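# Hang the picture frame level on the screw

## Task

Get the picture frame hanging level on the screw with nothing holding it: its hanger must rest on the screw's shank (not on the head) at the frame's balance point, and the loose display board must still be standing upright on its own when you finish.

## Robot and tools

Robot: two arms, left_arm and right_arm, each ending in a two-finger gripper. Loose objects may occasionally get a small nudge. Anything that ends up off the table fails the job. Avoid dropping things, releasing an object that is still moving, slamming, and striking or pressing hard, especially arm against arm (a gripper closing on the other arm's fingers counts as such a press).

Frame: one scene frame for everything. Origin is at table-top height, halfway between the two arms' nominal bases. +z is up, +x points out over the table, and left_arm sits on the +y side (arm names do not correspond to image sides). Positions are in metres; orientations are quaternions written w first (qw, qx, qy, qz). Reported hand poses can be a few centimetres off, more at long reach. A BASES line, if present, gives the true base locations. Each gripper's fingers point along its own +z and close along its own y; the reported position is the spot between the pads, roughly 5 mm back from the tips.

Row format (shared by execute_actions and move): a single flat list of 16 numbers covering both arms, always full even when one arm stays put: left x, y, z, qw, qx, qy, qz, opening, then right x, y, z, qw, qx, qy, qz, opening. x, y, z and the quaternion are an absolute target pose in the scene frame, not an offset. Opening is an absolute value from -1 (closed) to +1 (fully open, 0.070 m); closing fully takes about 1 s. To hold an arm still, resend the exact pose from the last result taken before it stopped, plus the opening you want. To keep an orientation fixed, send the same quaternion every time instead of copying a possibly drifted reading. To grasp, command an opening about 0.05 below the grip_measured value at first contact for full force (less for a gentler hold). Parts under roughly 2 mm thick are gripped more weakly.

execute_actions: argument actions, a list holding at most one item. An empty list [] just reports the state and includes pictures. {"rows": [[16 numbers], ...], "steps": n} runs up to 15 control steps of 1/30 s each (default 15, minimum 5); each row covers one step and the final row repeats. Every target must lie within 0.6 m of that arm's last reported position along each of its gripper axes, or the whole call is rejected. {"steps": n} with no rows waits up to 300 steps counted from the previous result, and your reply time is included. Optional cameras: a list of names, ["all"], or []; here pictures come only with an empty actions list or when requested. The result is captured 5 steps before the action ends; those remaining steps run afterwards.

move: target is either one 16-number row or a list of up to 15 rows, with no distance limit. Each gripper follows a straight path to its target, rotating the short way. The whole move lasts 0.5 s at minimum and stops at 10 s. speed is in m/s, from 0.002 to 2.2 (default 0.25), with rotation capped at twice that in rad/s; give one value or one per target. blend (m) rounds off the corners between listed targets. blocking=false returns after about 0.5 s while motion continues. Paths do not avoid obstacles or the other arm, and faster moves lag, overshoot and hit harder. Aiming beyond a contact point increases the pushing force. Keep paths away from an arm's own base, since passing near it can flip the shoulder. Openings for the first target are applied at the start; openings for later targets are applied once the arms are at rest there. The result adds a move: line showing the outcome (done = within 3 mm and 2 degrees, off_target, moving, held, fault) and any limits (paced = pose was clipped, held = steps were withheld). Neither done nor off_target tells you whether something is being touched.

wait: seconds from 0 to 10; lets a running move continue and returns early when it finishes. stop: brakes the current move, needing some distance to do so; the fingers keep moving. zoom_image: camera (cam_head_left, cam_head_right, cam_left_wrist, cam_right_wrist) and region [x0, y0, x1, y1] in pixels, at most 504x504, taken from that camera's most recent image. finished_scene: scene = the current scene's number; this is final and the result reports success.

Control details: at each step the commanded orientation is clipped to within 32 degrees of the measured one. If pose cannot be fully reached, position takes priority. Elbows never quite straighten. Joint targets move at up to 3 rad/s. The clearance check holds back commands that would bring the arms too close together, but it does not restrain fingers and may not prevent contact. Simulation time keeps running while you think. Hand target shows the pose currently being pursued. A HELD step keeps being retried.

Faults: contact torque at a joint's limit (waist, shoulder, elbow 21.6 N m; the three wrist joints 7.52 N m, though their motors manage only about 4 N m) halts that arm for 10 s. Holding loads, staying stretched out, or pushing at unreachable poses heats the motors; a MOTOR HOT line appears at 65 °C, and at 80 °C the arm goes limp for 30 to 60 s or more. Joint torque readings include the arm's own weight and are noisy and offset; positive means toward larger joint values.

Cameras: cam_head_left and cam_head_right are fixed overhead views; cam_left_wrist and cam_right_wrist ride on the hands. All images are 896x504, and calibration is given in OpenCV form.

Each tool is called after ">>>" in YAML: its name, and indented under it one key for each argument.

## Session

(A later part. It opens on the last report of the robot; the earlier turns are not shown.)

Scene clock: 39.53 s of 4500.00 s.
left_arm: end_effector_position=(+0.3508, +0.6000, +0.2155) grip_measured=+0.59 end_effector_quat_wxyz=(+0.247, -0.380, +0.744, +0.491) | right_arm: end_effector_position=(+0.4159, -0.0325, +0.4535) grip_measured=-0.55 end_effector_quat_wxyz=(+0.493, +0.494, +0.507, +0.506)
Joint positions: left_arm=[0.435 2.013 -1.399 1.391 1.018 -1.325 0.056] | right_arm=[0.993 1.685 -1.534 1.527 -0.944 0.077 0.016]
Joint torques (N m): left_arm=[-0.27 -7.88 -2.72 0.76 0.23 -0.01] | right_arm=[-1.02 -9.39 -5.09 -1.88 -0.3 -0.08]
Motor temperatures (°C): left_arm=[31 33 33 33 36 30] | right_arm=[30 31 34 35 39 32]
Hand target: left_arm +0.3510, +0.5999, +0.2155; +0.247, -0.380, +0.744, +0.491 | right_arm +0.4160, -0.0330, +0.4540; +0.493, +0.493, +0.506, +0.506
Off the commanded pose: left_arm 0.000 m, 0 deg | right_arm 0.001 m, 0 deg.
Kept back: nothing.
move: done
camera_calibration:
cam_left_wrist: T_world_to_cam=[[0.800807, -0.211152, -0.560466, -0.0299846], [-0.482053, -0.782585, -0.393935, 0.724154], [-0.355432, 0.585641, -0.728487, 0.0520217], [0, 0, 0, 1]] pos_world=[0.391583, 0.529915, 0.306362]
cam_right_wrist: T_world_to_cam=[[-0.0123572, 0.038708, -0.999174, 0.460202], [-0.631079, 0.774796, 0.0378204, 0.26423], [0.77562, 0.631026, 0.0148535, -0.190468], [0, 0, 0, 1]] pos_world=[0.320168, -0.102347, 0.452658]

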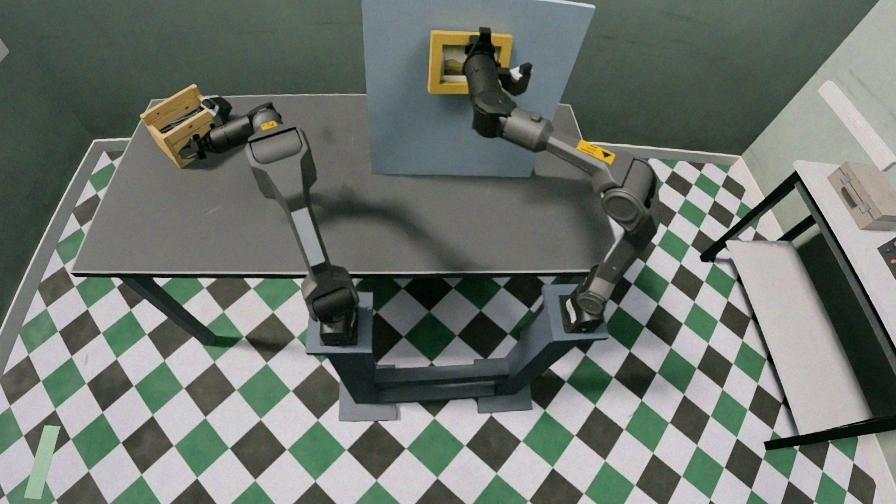

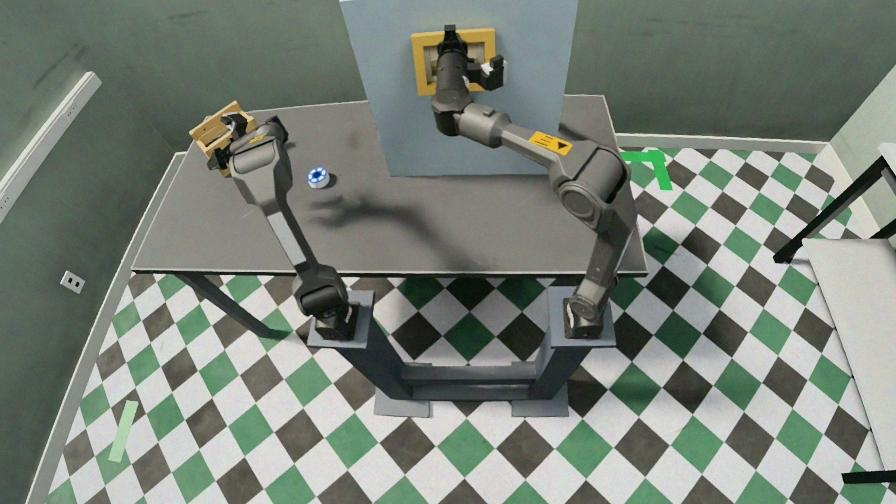

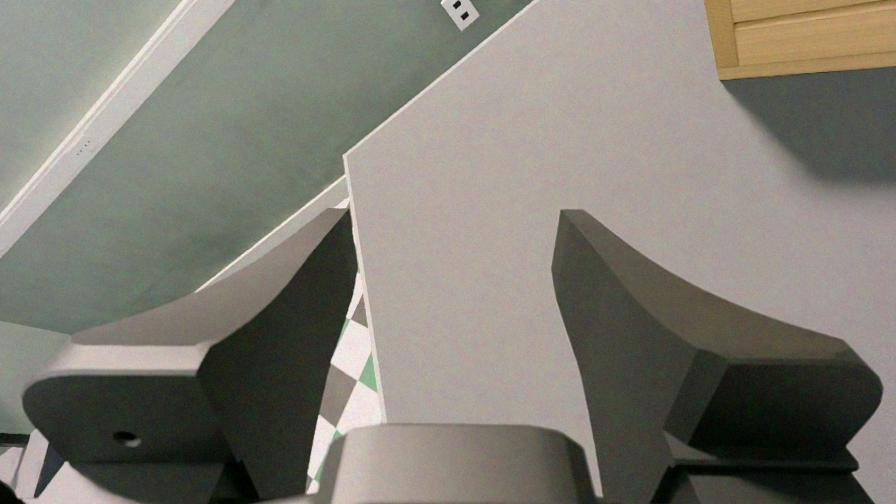

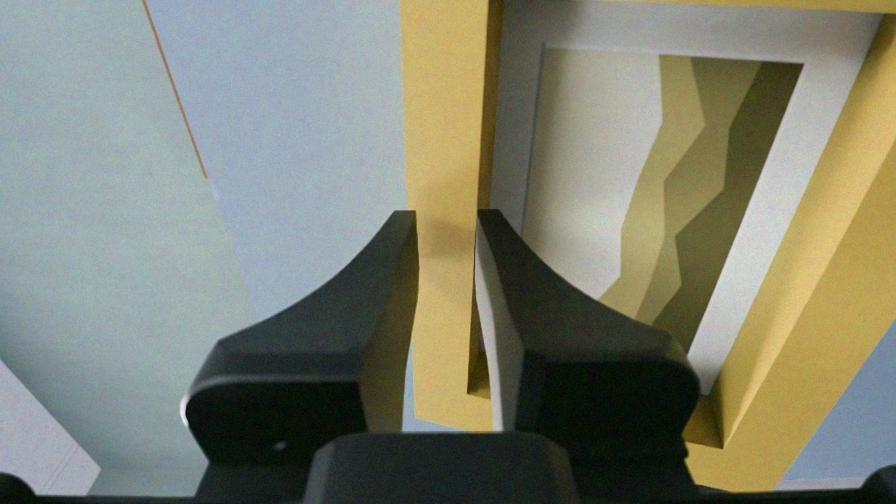

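>>> move:
  target:
    - [0.3510,0.5999,0.2155,0.247,-0.380,0.744,0.491,0.59,0.416,-0.031,0.445,0.5151,0.4712,0.5131,0.4993,-0.55]
    - [0.3510,0.5999,0.2155,0.247,-0.380,0.744,0.491,0.59,0.416,-0.031,0.445,0.5151,0.4712,0.5131,0.4993,-0.2]
  speed: 0.12

>>> zoom_image:
  camera: "cam_right_wrist"
  region: [380, 0, 880, 500]

>>> zoom_image:
  camera: "cam_head_right"
  region: [390, 0, 520, 110]

Scene clock: 42.67 s of 4500.00 s.
left_arm: end_effector_position=(+0.3508, +0.6000, +0.2155) grip_measured=+0.59 end_effector_quat_wxyz=(+0.247, -0.380, +0.744, +0.491) | right_arm: end_effector_position=(+0.4159, -0.0311, +0.4453) grip_measured=-0.20 end_effector_quat_wxyz=(+0.515, +0.471, +0.513, +0.500)
Joint positions: left_arm=[0.435 2.013 -1.399 1.391 1.018 -1.325 0.056] | right_arm=[0.995 1.689 -1.48 1.446 -0.954 0.114 0.028]
Joint torques (N m): left_arm=[-0.28 -7.83 -2.7 0.77 0.19 0] | right_arm=[0.44 -6.1 -4.66 -0.95 -0.04 -0.21]
Motor temperatures (°C): left_arm=[31 33 33 33 36 30] | right_arm=[30 31 34 35 39 32]
Hand target: left_arm +0.3510, +0.5999, +0.2155; +0.247, -0.380, +0.744, +0.491 | right_arm +0.4160, -0.0310, +0.4450; +0.515, +0.471, +0.513, +0.499
Off the commanded pose: left_arm 0.000 m, 0 deg | right_arm 0.000 m, 0 deg.
Kept back: nothing.
move: done
camera_calibration:
cam_left_wrist: T_world_to_cam=[[0.800807, -0.211152, -0.560466, -0.0299846], [-0.482053, -0.782585, -0.393935, 0.724154], [-0.355432, 0.585641, -0.728487, 0.0520217], [0, 0, 0, 1]] pos_world=[0.391583, 0.529915, 0.306362]
cam_right_wrist: T_world_to_cam=[[0.0207715, -0.0189505, -0.999605, 0.436531], [-0.630955, 0.77532, -0.0278096, 0.292674], [0.775541, 0.631284, 0.00414763, -0.186422], [0, 0, 0, 1]] pos_world=[0.320175, -0.100958, 0.445271]

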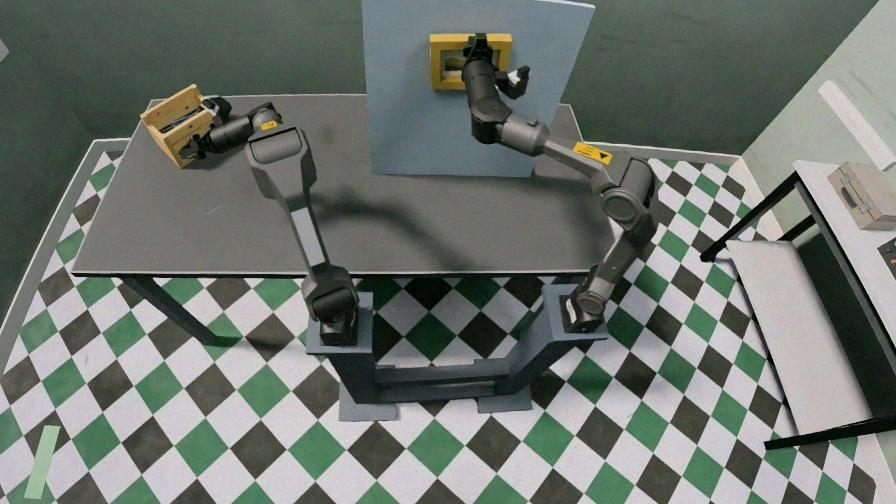

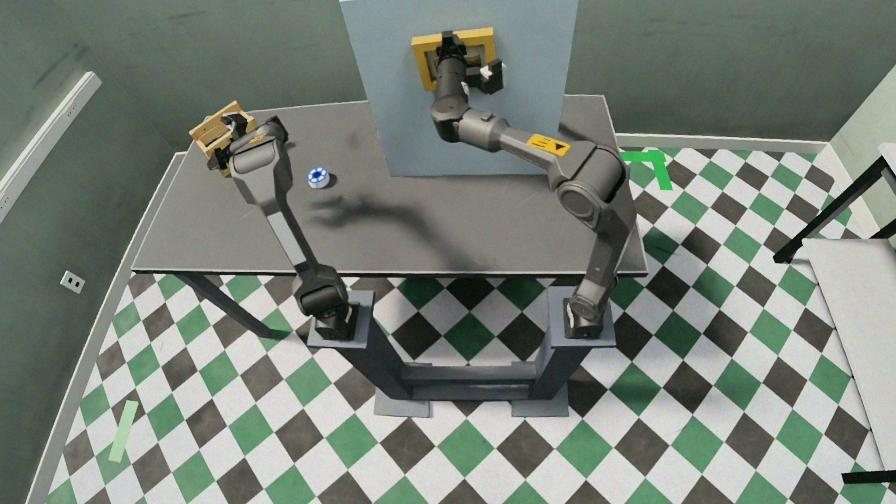

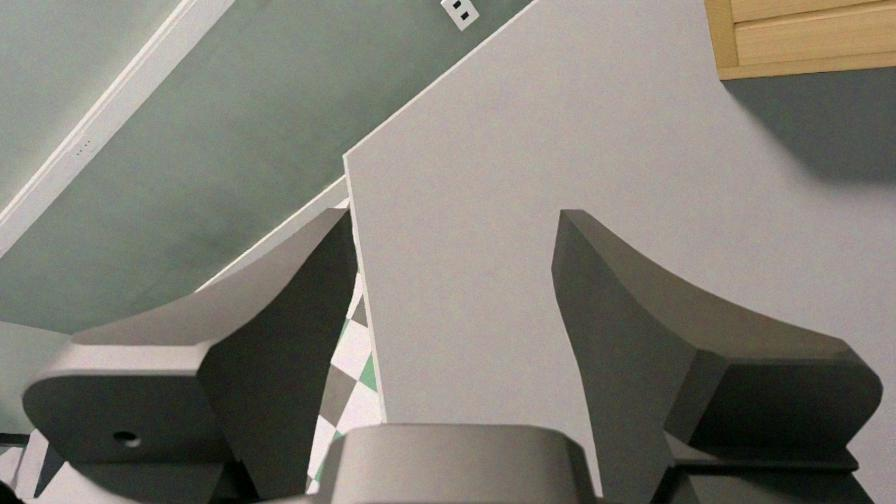

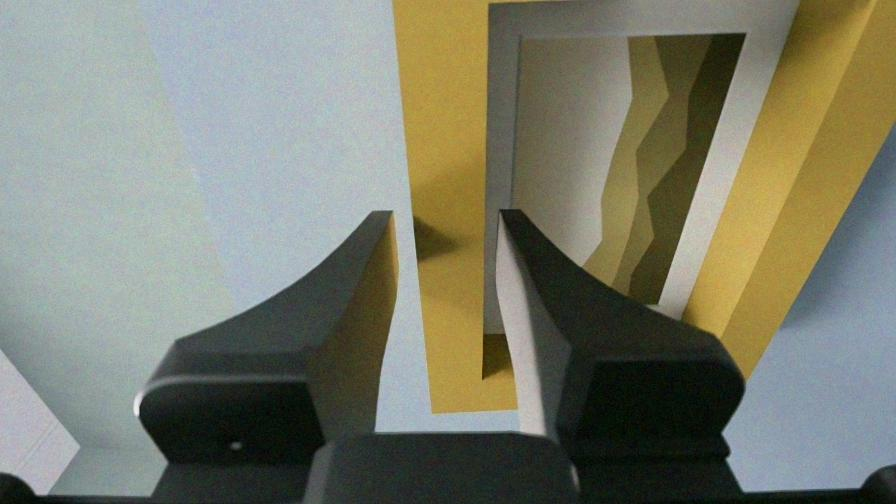

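Scaled by 1.008 from the camera's 896x504 image, which has a finer 1280x720 frame.

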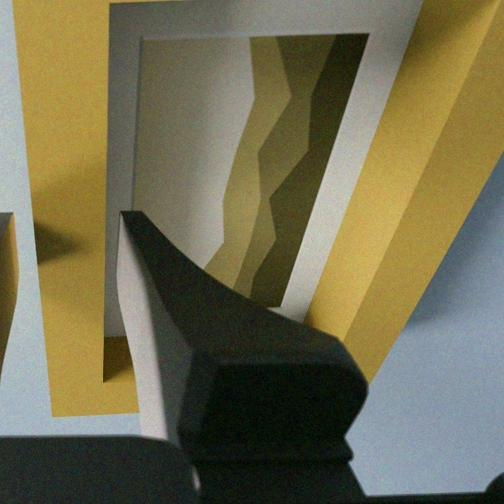

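Scaled by 3.877 from the camera's 896x504 image, which has a finer 1280x720 frame.

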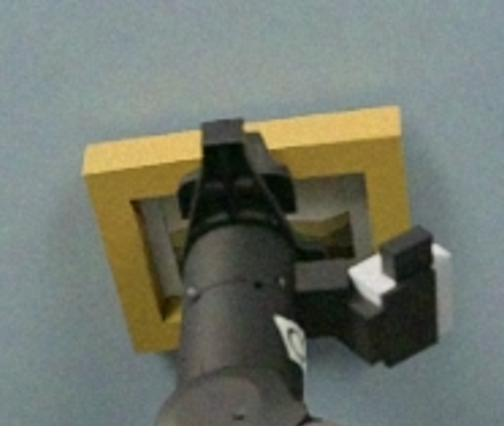

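>>> move:
  target:
    - [0.3510,0.5999,0.2155,0.247,-0.380,0.744,0.491,0.59,0.421,-0.031,0.445,0.5362,0.4489,0.5099,0.5012,-0.2]
    - [0.3510,0.5999,0.2155,0.247,-0.380,0.744,0.491,0.59,0.421,-0.031,0.445,0.5362,0.4489,0.5099,0.5012,-0.55]
    - [0.3510,0.5999,0.2155,0.247,-0.380,0.744,0.491,0.59,0.428,-0.035,0.4455,0.5212,0.4645,0.5255,0.4862,-0.55]
  speed: [0.1,0.1,0.03]
  cameras: ["cam_right_wrist","cam_head_right","cam_head_left"]

>>> zoom_image:
  camera: "cam_head_right"
  region: [390, 0, 520, 110]

Scene clock: 47.40 s of 4500.00 s.
left_arm: end_effector_position=(+0.3508, +0.6000, +0.2155) grip_measured=+0.59 end_effector_quat_wxyz=(+0.247, -0.380, +0.744, +0.491) | right_arm: end_effector_position=(+0.4277, -0.0345, +0.4461) grip_measured=-0.45 end_effector_quat_wxyz=(+0.521, +0.464, +0.526, +0.487)
Joint positions: left_arm=[0.435 2.013 -1.399 1.391 1.018 -1.325 0.056] | right_arm=[0.959 1.703 -1.511 1.468 -0.913 0.049 0.019]
Joint torques (N m): left_arm=[-0.22 -8 -2.66 0.78 0.18 0] | right_arm=[-10.27 -5.94 -4.11 -0.63 -2.12 0.15]
Motor temperatures (°C): left_arm=[31 33 33 33 36 30] | right_arm=[30 31 34 35 39 32]
Hand target: left_arm +0.3510, +0.5999, +0.2155; +0.247, -0.380, +0.744, +0.491 | right_arm +0.4280, -0.0350, +0.4455; +0.521, +0.465, +0.526, +0.486
Off the commanded pose: left_arm 0.000 m, 0 deg | right_arm 0.001 m, 0 deg.
Kept back: nothing.
move: done
camera_calibration:
cam_right_wrist: T_world_to_cam=[[0.00876889, -0.0572459, -0.998322, 0.44031], [-0.632074, 0.7733, -0.0498946, 0.312973], [0.774859, 0.63145, -0.0294026, -0.178237], [0, 0, 0, 1]] pos_world=[0.332069, -0.104268, 0.449946]
Images, in order (width x height): cam_head_left 896x504, cam_head_right 896x504, cam_right_wrist 896x504.

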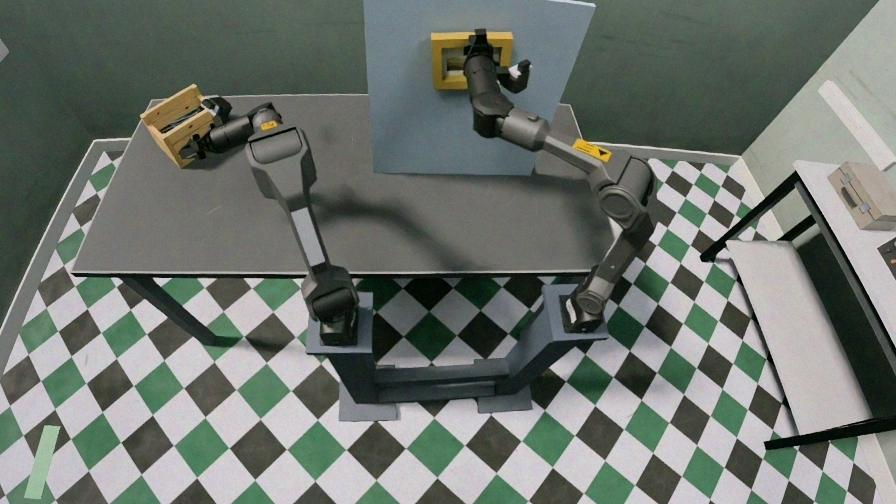

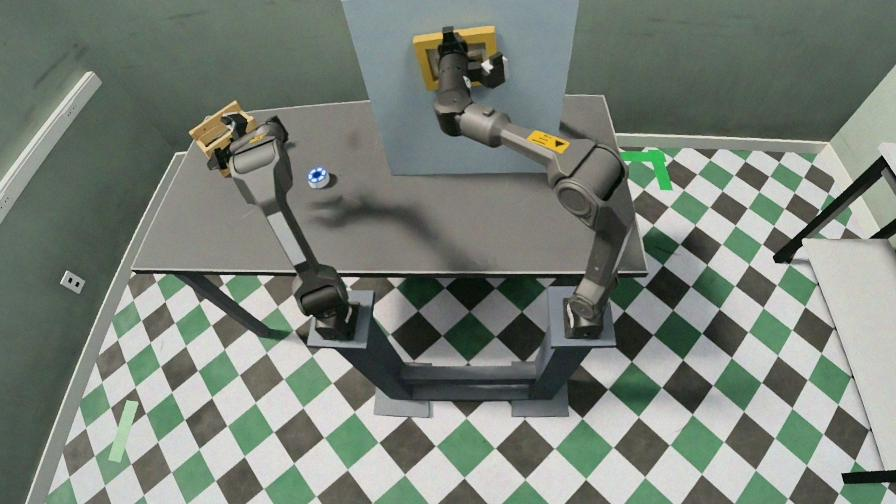

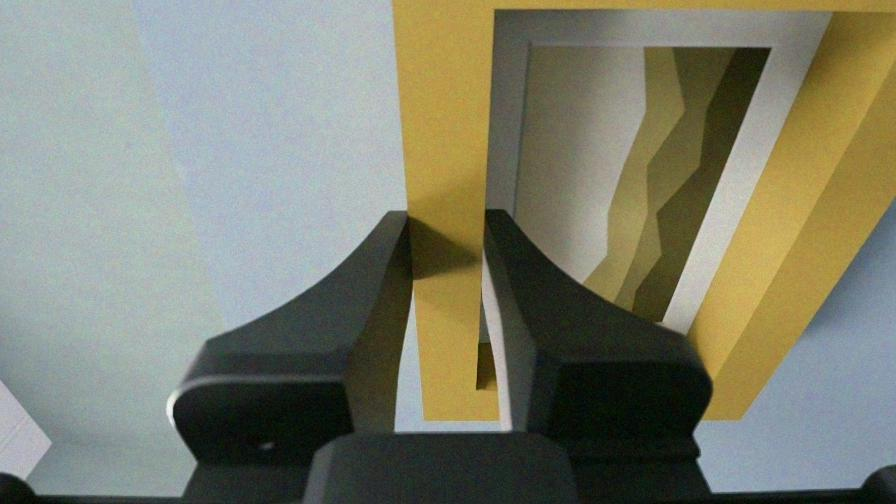

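Scaled by 3.877 from the camera's 896x504 image, which has a finer 1280x720 frame.

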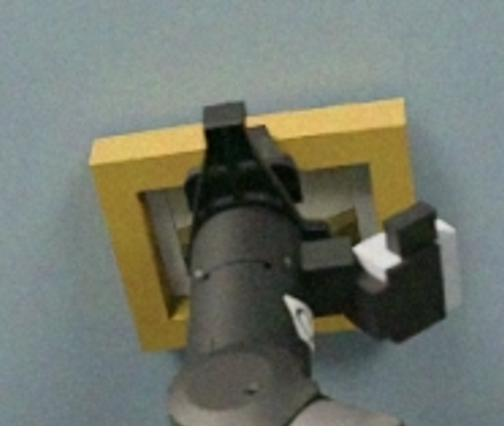

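>>> move:
  target:
    - [0.3510,0.5999,0.2155,0.247,-0.380,0.744,0.491,0.59,0.425,-0.0345,0.4460,0.5212,0.4645,0.5255,0.4862,-0.55]
    - [0.3510,0.5999,0.2155,0.247,-0.380,0.744,0.491,0.59,0.425,-0.0345,0.4460,0.5212,0.4645,0.5255,0.4862,-0.15]
  speed: 0.05
  cameras: ["cam_right_wrist","cam_head_right","cam_head_left"]

>>> zoom_image:
  camera: "cam_head_right"
  region: [390, 0, 520, 110]

Scene clock: 49.10 s of 4500.00 s.
left_arm: end_effector_position=(+0.3508, +0.6000, +0.2155) grip_measured=+0.59 end_effector_quat_wxyz=(+0.247, -0.380, +0.744, +0.491) | right_arm: end_effector_position=(+0.4252, -0.0352, +0.4459) grip_measured=-0.15 end_effector_quat_wxyz=(+0.521, +0.465, +0.525, +0.486)
Joint positions: left_arm=[0.435 2.013 -1.399 1.391 1.018 -1.325 0.056] | right_arm=[0.966 1.698 -1.506 1.471 -0.924 0.049 0.03]
Joint torques (N m): left_arm=[-0.36 -7.94 -2.58 0.75 0.2 0] | right_arm=[0.71 -6.66 -4.57 -1.14 -0.02 -0.21]
Motor temperatures (°C): left_arm=[31 33 33 33 36 30] | right_arm=[30 31 34 35 39 32]
Hand target: left_arm +0.3510, +0.5999, +0.2155; +0.247, -0.380, +0.744, +0.491 | right_arm +0.4250, -0.0345, +0.4460; +0.521, +0.465, +0.526, +0.486
Off the commanded pose: left_arm 0.000 m, 0 deg | right_arm 0.001 m, 0 deg.
Kept back: nothing.
move: done
camera_calibration:
cam_right_wrist: T_world_to_cam=[[0.00732657, -0.0563187, -0.998386, 0.440819], [-0.629036, 0.775869, -0.0483827, 0.309967], [0.777342, 0.628375, -0.029742, -0.176793], [0, 0, 0, 1]] pos_world=[0.329179, -0.104576, 0.449846]
Images, in order (width x height): cam_head_left 896x504, cam_head_right 896x504, cam_right_wrist 896x504.

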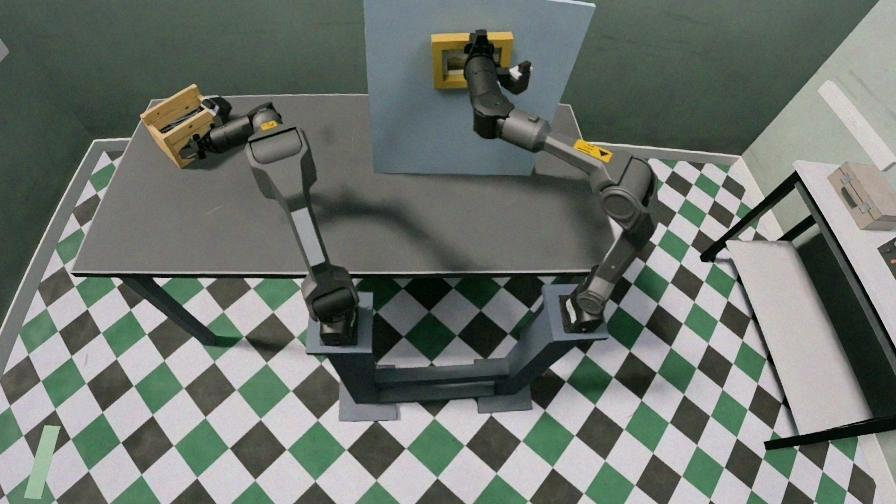

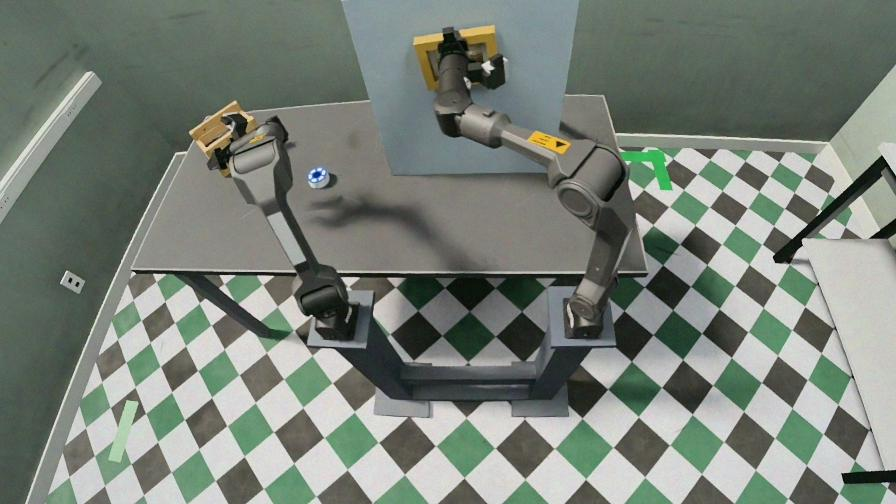

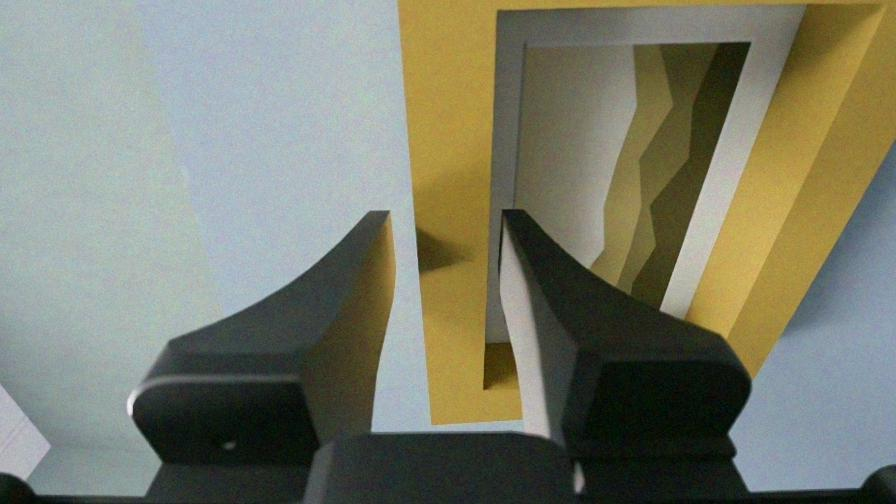

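Scaled by 3.877 from the camera's 896x504 image, which has a finer 1280x720 frame.

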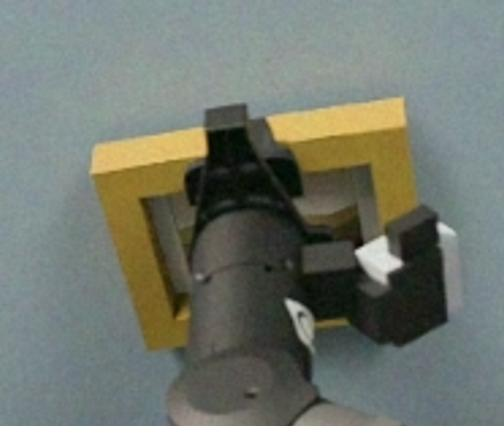

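>>> move:
  target:
    - [0.3510,0.5999,0.2155,0.247,-0.380,0.744,0.491,0.59,0.4265,-0.035,0.4444,0.5338,0.451,0.525,0.4858,-0.15]
    - [0.3510,0.5999,0.2155,0.247,-0.380,0.744,0.491,0.59,0.4265,-0.035,0.4444,0.5338,0.451,0.525,0.4858,-0.65]
    - [0.3510,0.5999,0.2155,0.247,-0.380,0.744,0.491,0.59,0.4255,-0.035,0.4504,0.5338,0.451,0.525,0.4858,-0.65]
  speed: 0.06
  cameras: ["cam_right_wrist","cam_head_right","cam_head_left"]

>>> zoom_image:
  camera: "cam_head_right"
  region: [390, 0, 520, 110]

Scene clock: 52.07 s of 4500.00 s.
left_arm: end_effector_position=(+0.3508, +0.6000, +0.2155) grip_measured=+0.59 end_effector_quat_wxyz=(+0.247, -0.380, +0.744, +0.491) | right_arm: end_effector_position=(+0.4257, -0.0352, +0.4499) grip_measured=-0.45 end_effector_quat_wxyz=(+0.534, +0.451, +0.525, +0.485)
Joint positions: left_arm=[0.435 2.013 -1.399 1.391 1.018 -1.325 0.056] | right_arm=[0.963 1.697 -1.499 1.434 -0.923 0.048 0.019]
Joint torques (N m): left_arm=[-0.16 -7.91 -2.63 0.74 0.18 0] | right_arm=[0.73 -8.93 -5.16 -1.59 -0.13 -0.09]
Motor temperatures (°C): left_arm=[31 33 33 33 36 30] | right_arm=[30 31 34 35 39 32]
Hand target: left_arm +0.3510, +0.5999, +0.2155; +0.247, -0.380, +0.744, +0.491 | right_arm +0.4255, -0.0350, +0.4504; +0.534, +0.451, +0.525, +0.486
Off the commanded pose: left_arm 0.000 m, 0 deg | right_arm 0.001 m, 0 deg.
Kept back: nothing.
move: done
camera_calibration:
cam_right_wrist: T_world_to_cam=[[0.033442, -0.0837616, -0.995925, 0.431573], [-0.62873, 0.772841, -0.0861114, 0.327353], [0.776904, 0.629047, -0.026818, -0.178143], [0, 0, 0, 1]] pos_world=[0.329784, -0.104782, 0.453226]
Images, in order (width x height): cam_head_left 896x504, cam_head_right 896x504, cam_right_wrist 896x504.

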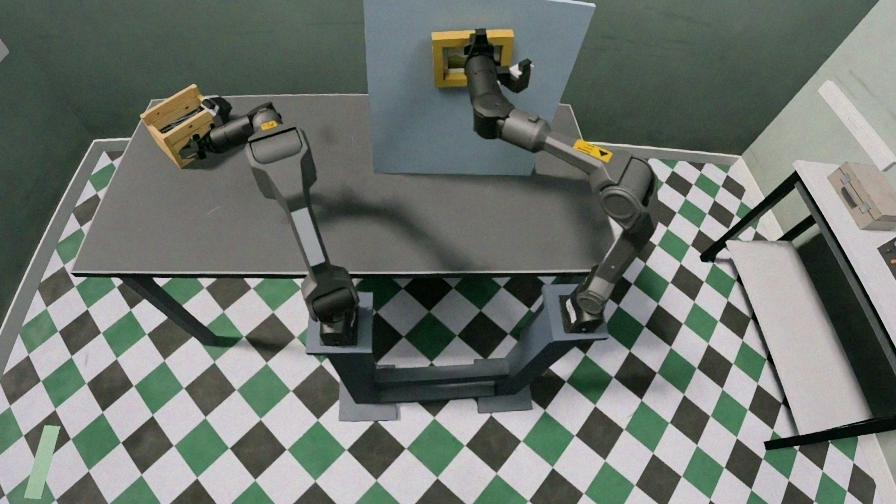

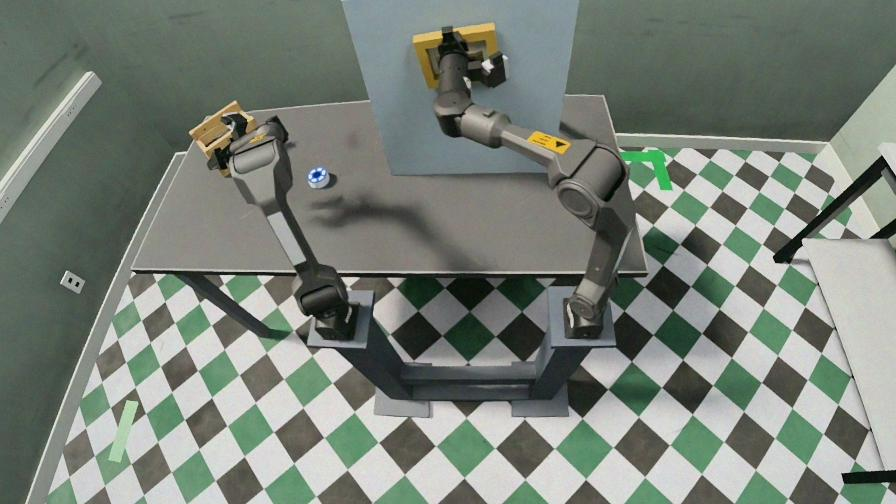

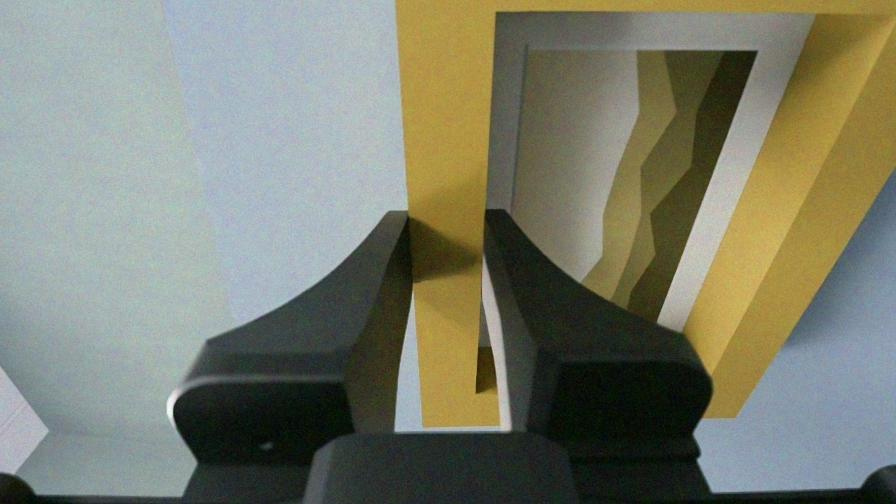

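Scaled by 3.877 from the camera's 896x504 image, which has a finer 1280x720 frame.

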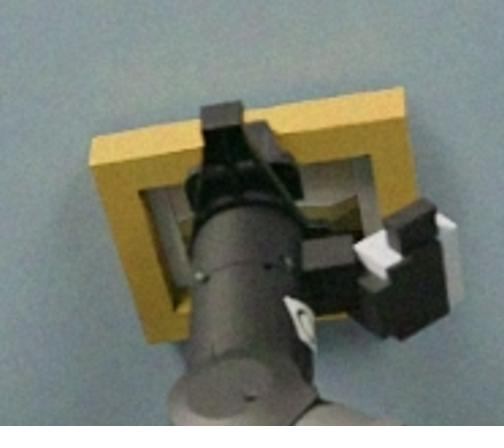

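>>> move:
  target:
    - [0.3510,0.5999,0.2155,0.247,-0.380,0.744,0.491,0.59,0.4257,-0.041,0.4525,0.5043,0.4825,0.4955,0.5173,-0.65]
  speed: 0.08
  cameras: ["cam_right_wrist","cam_head_right","cam_head_left"]

>>> zoom_image:
  camera: "cam_head_right"
  region: [390, 0, 520, 110]

>>> zoom_image:
  camera: "cam_head_left"
  region: [400, 10, 540, 110]

Scene clock: 54.20 s of 4500.00 s.
left_arm: end_effector_position=(+0.3508, +0.6000, +0.2155) grip_measured=+0.59 end_effector_quat_wxyz=(+0.247, -0.380, +0.744, +0.491) | right_arm: end_effector_position=(+0.4256, -0.0407, +0.4524) grip_measured=-0.45 end_effector_quat_wxyz=(+0.504, +0.483, +0.495, +0.518)
Joint positions: left_arm=[0.435 2.013 -1.399 1.391 1.018 -1.325 0.056] | right_arm=[0.954 1.682 -1.487 1.432 -0.915 0.171 0.019]
Joint torques (N m): left_arm=[-0.22 -7.97 -2.35 0.74 0.21 0] | right_arm=[-0.27 -8.49 -4.3 -1.63 -0.14 -0.23]
Motor temperatures (°C): left_arm=[31 33 33 33 36 30] | right_arm=[30 31 34 35 39 32]
Hand target: left_arm +0.3510, +0.5999, +0.2155; +0.247, -0.380, +0.744, +0.491 | right_arm +0.4257, -0.0410, +0.4525; +0.504, +0.482, +0.495, +0.517
Off the commanded pose: left_arm 0.000 m, 0 deg | right_arm 0.000 m, 0 deg.
Kept back: nothing.
move: done
camera_calibration:
cam_right_wrist: T_world_to_cam=[[0.0324164, 0.0401052, -0.998669, 0.440288], [-0.631754, 0.775096, 0.0106203, 0.289321], [0.774491, 0.630569, 0.0504625, -0.208481], [0, 0, 0, 1]] pos_world=[0.329974, -0.110448, 0.44715]
Images, in order (width x height): cam_head_left 896x504, cam_head_right 896x504, cam_right_wrist 896x504.

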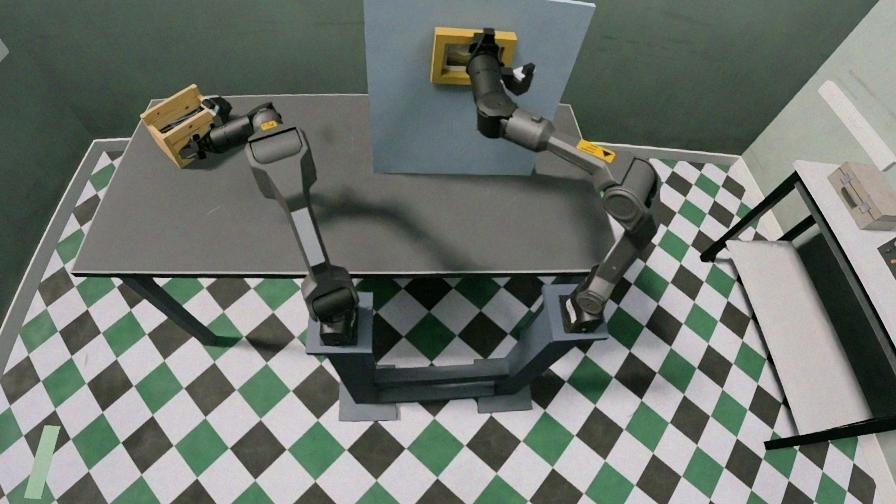

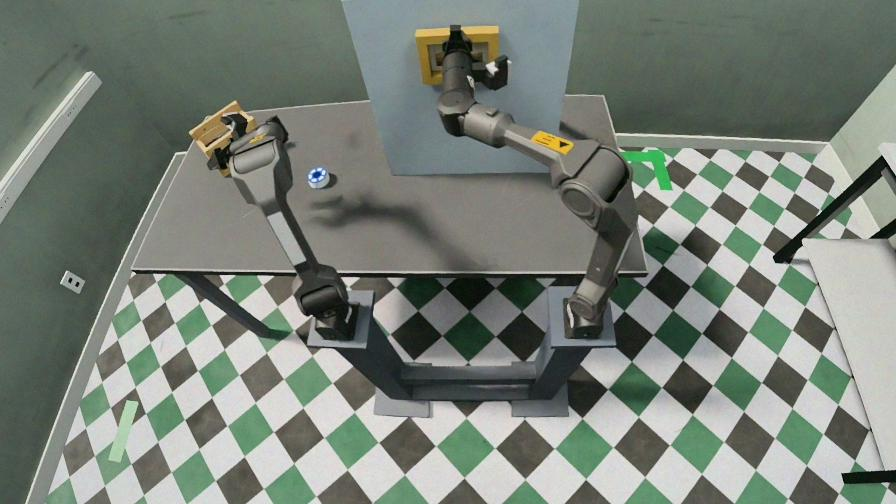

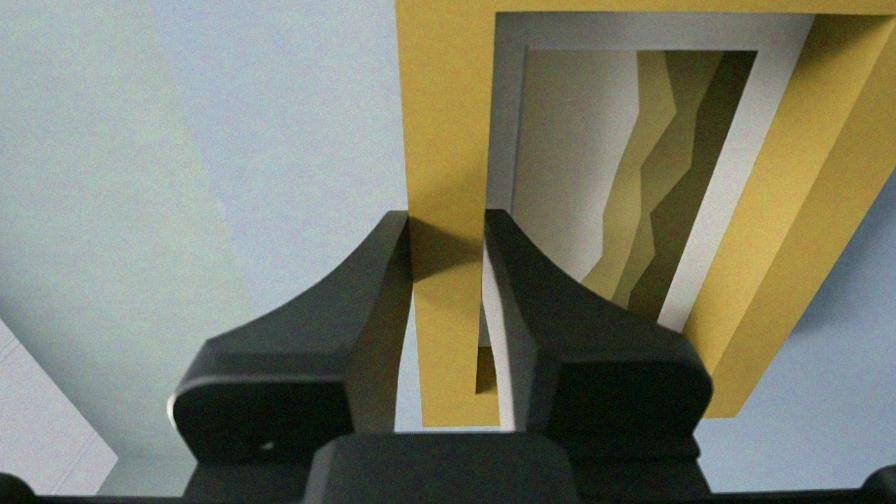

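Scaled by 3.877 from the camera's 896x504 image, which has a finer 1280x720 frame.

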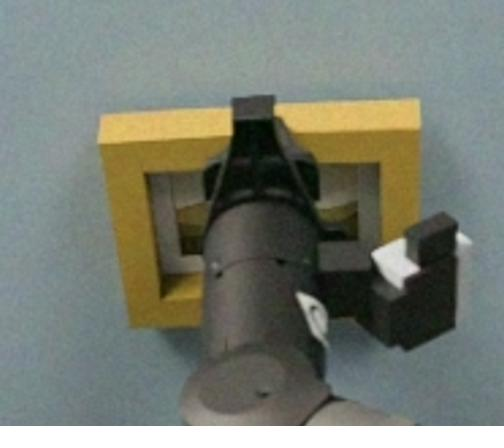

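Scaled by 3.600 from the camera's 896x504 image, which has a finer 1280x720 frame.

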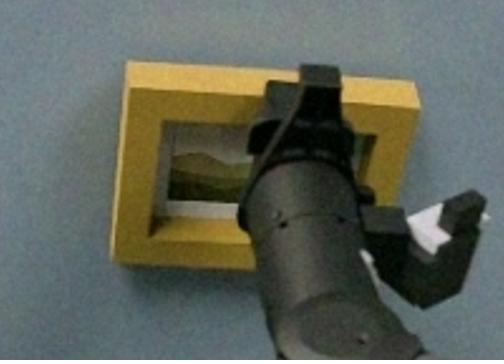

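>>> move:
  target:
    - [0.3510,0.5999,0.2155,0.247,-0.380,0.744,0.491,0.59,0.4262,-0.041,0.4475,0.5043,0.4825,0.4955,0.5173,-0.65]
  speed: 0.05
  cameras: []

Scene clock: 55.20 s of 4500.00 s.
left_arm: end_effector_position=(+0.3508, +0.6000, +0.2155) grip_measured=+0.59 end_effector_quat_wxyz=(+0.247, -0.380, +0.744, +0.491) | right_arm: end_effector_position=(+0.4260, -0.0411, +0.4485) grip_measured=-0.45 end_effector_quat_wxyz=(+0.505, +0.482, +0.495, +0.518)
Joint positions: left_arm=[0.435 2.013 -1.399 1.391 1.018 -1.325 0.056] | right_arm=[0.952 1.682 -1.47 1.415 -0.916 0.194 0.019]
Joint torques (N m): left_arm=[-0.28 -7.96 -2.48 0.73 0.19 0.02] | right_arm=[0.05 -5.69 -3.91 -1.14 -0.14 0.06]
Motor temperatures (°C): left_arm=[31 33 33 33 36 30] | right_arm=[30 31 34 35 39 32]
Hand target: left_arm +0.3510, +0.5999, +0.2155; +0.247, -0.380, +0.744, +0.491 | right_arm +0.4262, -0.0410, +0.4475; +0.504, +0.482, +0.495, +0.517
Off the commanded pose: left_arm 0.000 m, 0 deg | right_arm 0.001 m, 0 deg.
Kept back: nothing.
move: done
No camera images: "cameras" was empty.

>>> move:
  target:
    - [0.3510,0.5999,0.2155,0.247,-0.380,0.744,0.491,0.59,0.4260,-0.041,0.4483,0.5043,0.4825,0.4955,0.5173,-0.65]
    - [0.3510,0.5999,0.2155,0.247,-0.380,0.744,0.491,0.59,0.4260,-0.041,0.4483,0.5043,0.4825,0.4955,0.5173,-0.1]
  speed: 0.05
  cameras: ["cam_right_wrist","cam_head_right","cam_head_left"]

>>> zoom_image:
  camera: "cam_head_right"
  region: [390, 0, 520, 110]

>>> zoom_image:
  camera: "cam_head_left"
  region: [400, 10, 540, 110]

Scene clock: 56.97 s of 4500.00 s.
left_arm: end_effector_position=(+0.3508, +0.6000, +0.2155) grip_measured=+0.59 end_effector_quat_wxyz=(+0.247, -0.380, +0.744, +0.491) | right_arm: end_effector_position=(+0.4259, -0.0405, +0.4477) grip_measured=-0.10 end_effector_quat_wxyz=(+0.504, +0.482, +0.496, +0.517)
Joint positions: left_arm=[0.435 2.013 -1.399 1.391 1.018 -1.325 0.056] | right_arm=[0.953 1.683 -1.47 1.419 -0.916 0.191 0.032]
Joint torques (N m): left_arm=[-0.02 -7.95 -2.4 0.71 0.22 0] | right_arm=[-0.43 -7.39 -4.77 -1.12 -0.29 -0.18]
Motor temperatures (°C): left_arm=[31 33 33 33 36 30] | right_arm=[30 31 34 35 39 32]
Hand target: left_arm +0.3510, +0.5999, +0.2155; +0.247, -0.380, +0.744, +0.491 | right_arm +0.4260, -0.0410, +0.4483; +0.504, +0.482, +0.495, +0.517
Off the commanded pose: left_arm 0.000 m, 0 deg | right_arm 0.001 m, 0 deg.
Kept back: nothing.
move: done
camera_calibration:
cam_right_wrist: T_world_to_cam=[[0.0314838, 0.0388305, -0.99875, 0.435978], [-0.63235, 0.774616, 0.0101827, 0.289816], [0.774043, 0.631238, 0.0489423, -0.207653], [0, 0, 0, 1]] pos_world=[0.330271, -0.110346, 0.442645]
Images, in order (width x height): cam_head_left 896x504, cam_head_right 896x504, cam_right_wrist 896x504.

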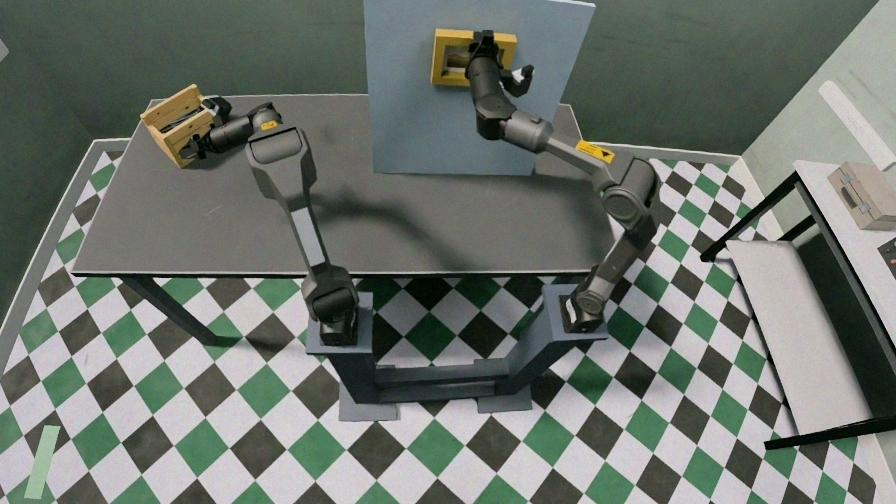

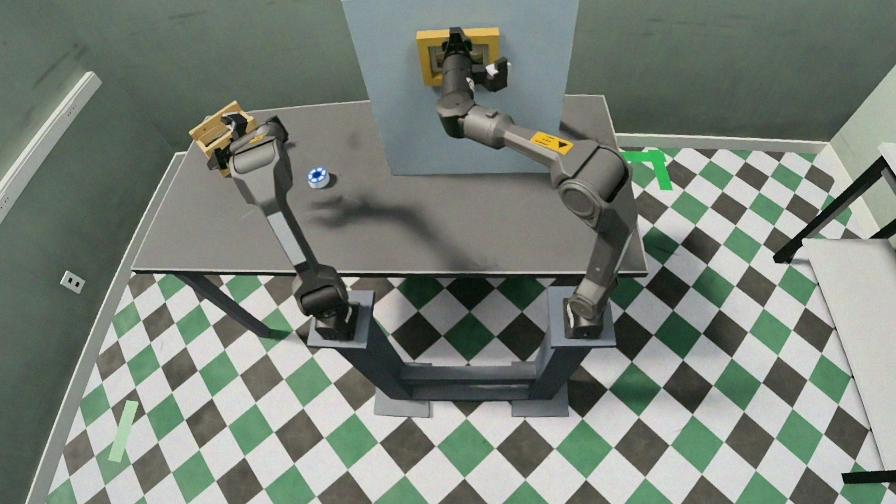

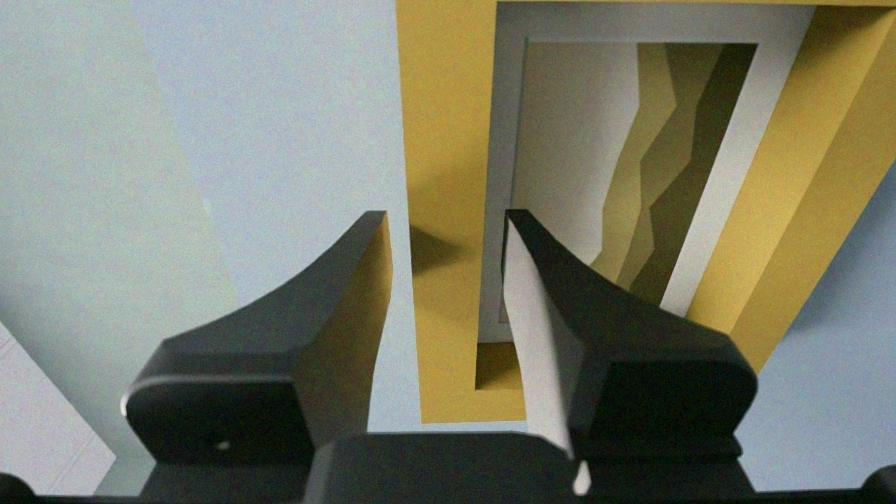

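Scaled by 3.877 from the camera's 896x504 image, which has a finer 1280x720 frame.

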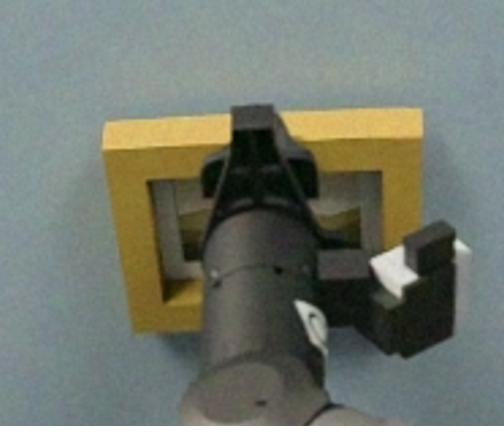

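Scaled by 3.600 from the camera's 896x504 image, which has a finer 1280x720 frame.

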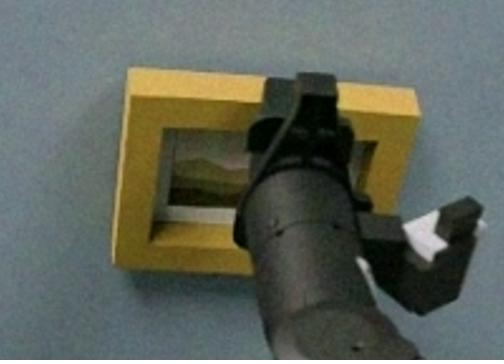

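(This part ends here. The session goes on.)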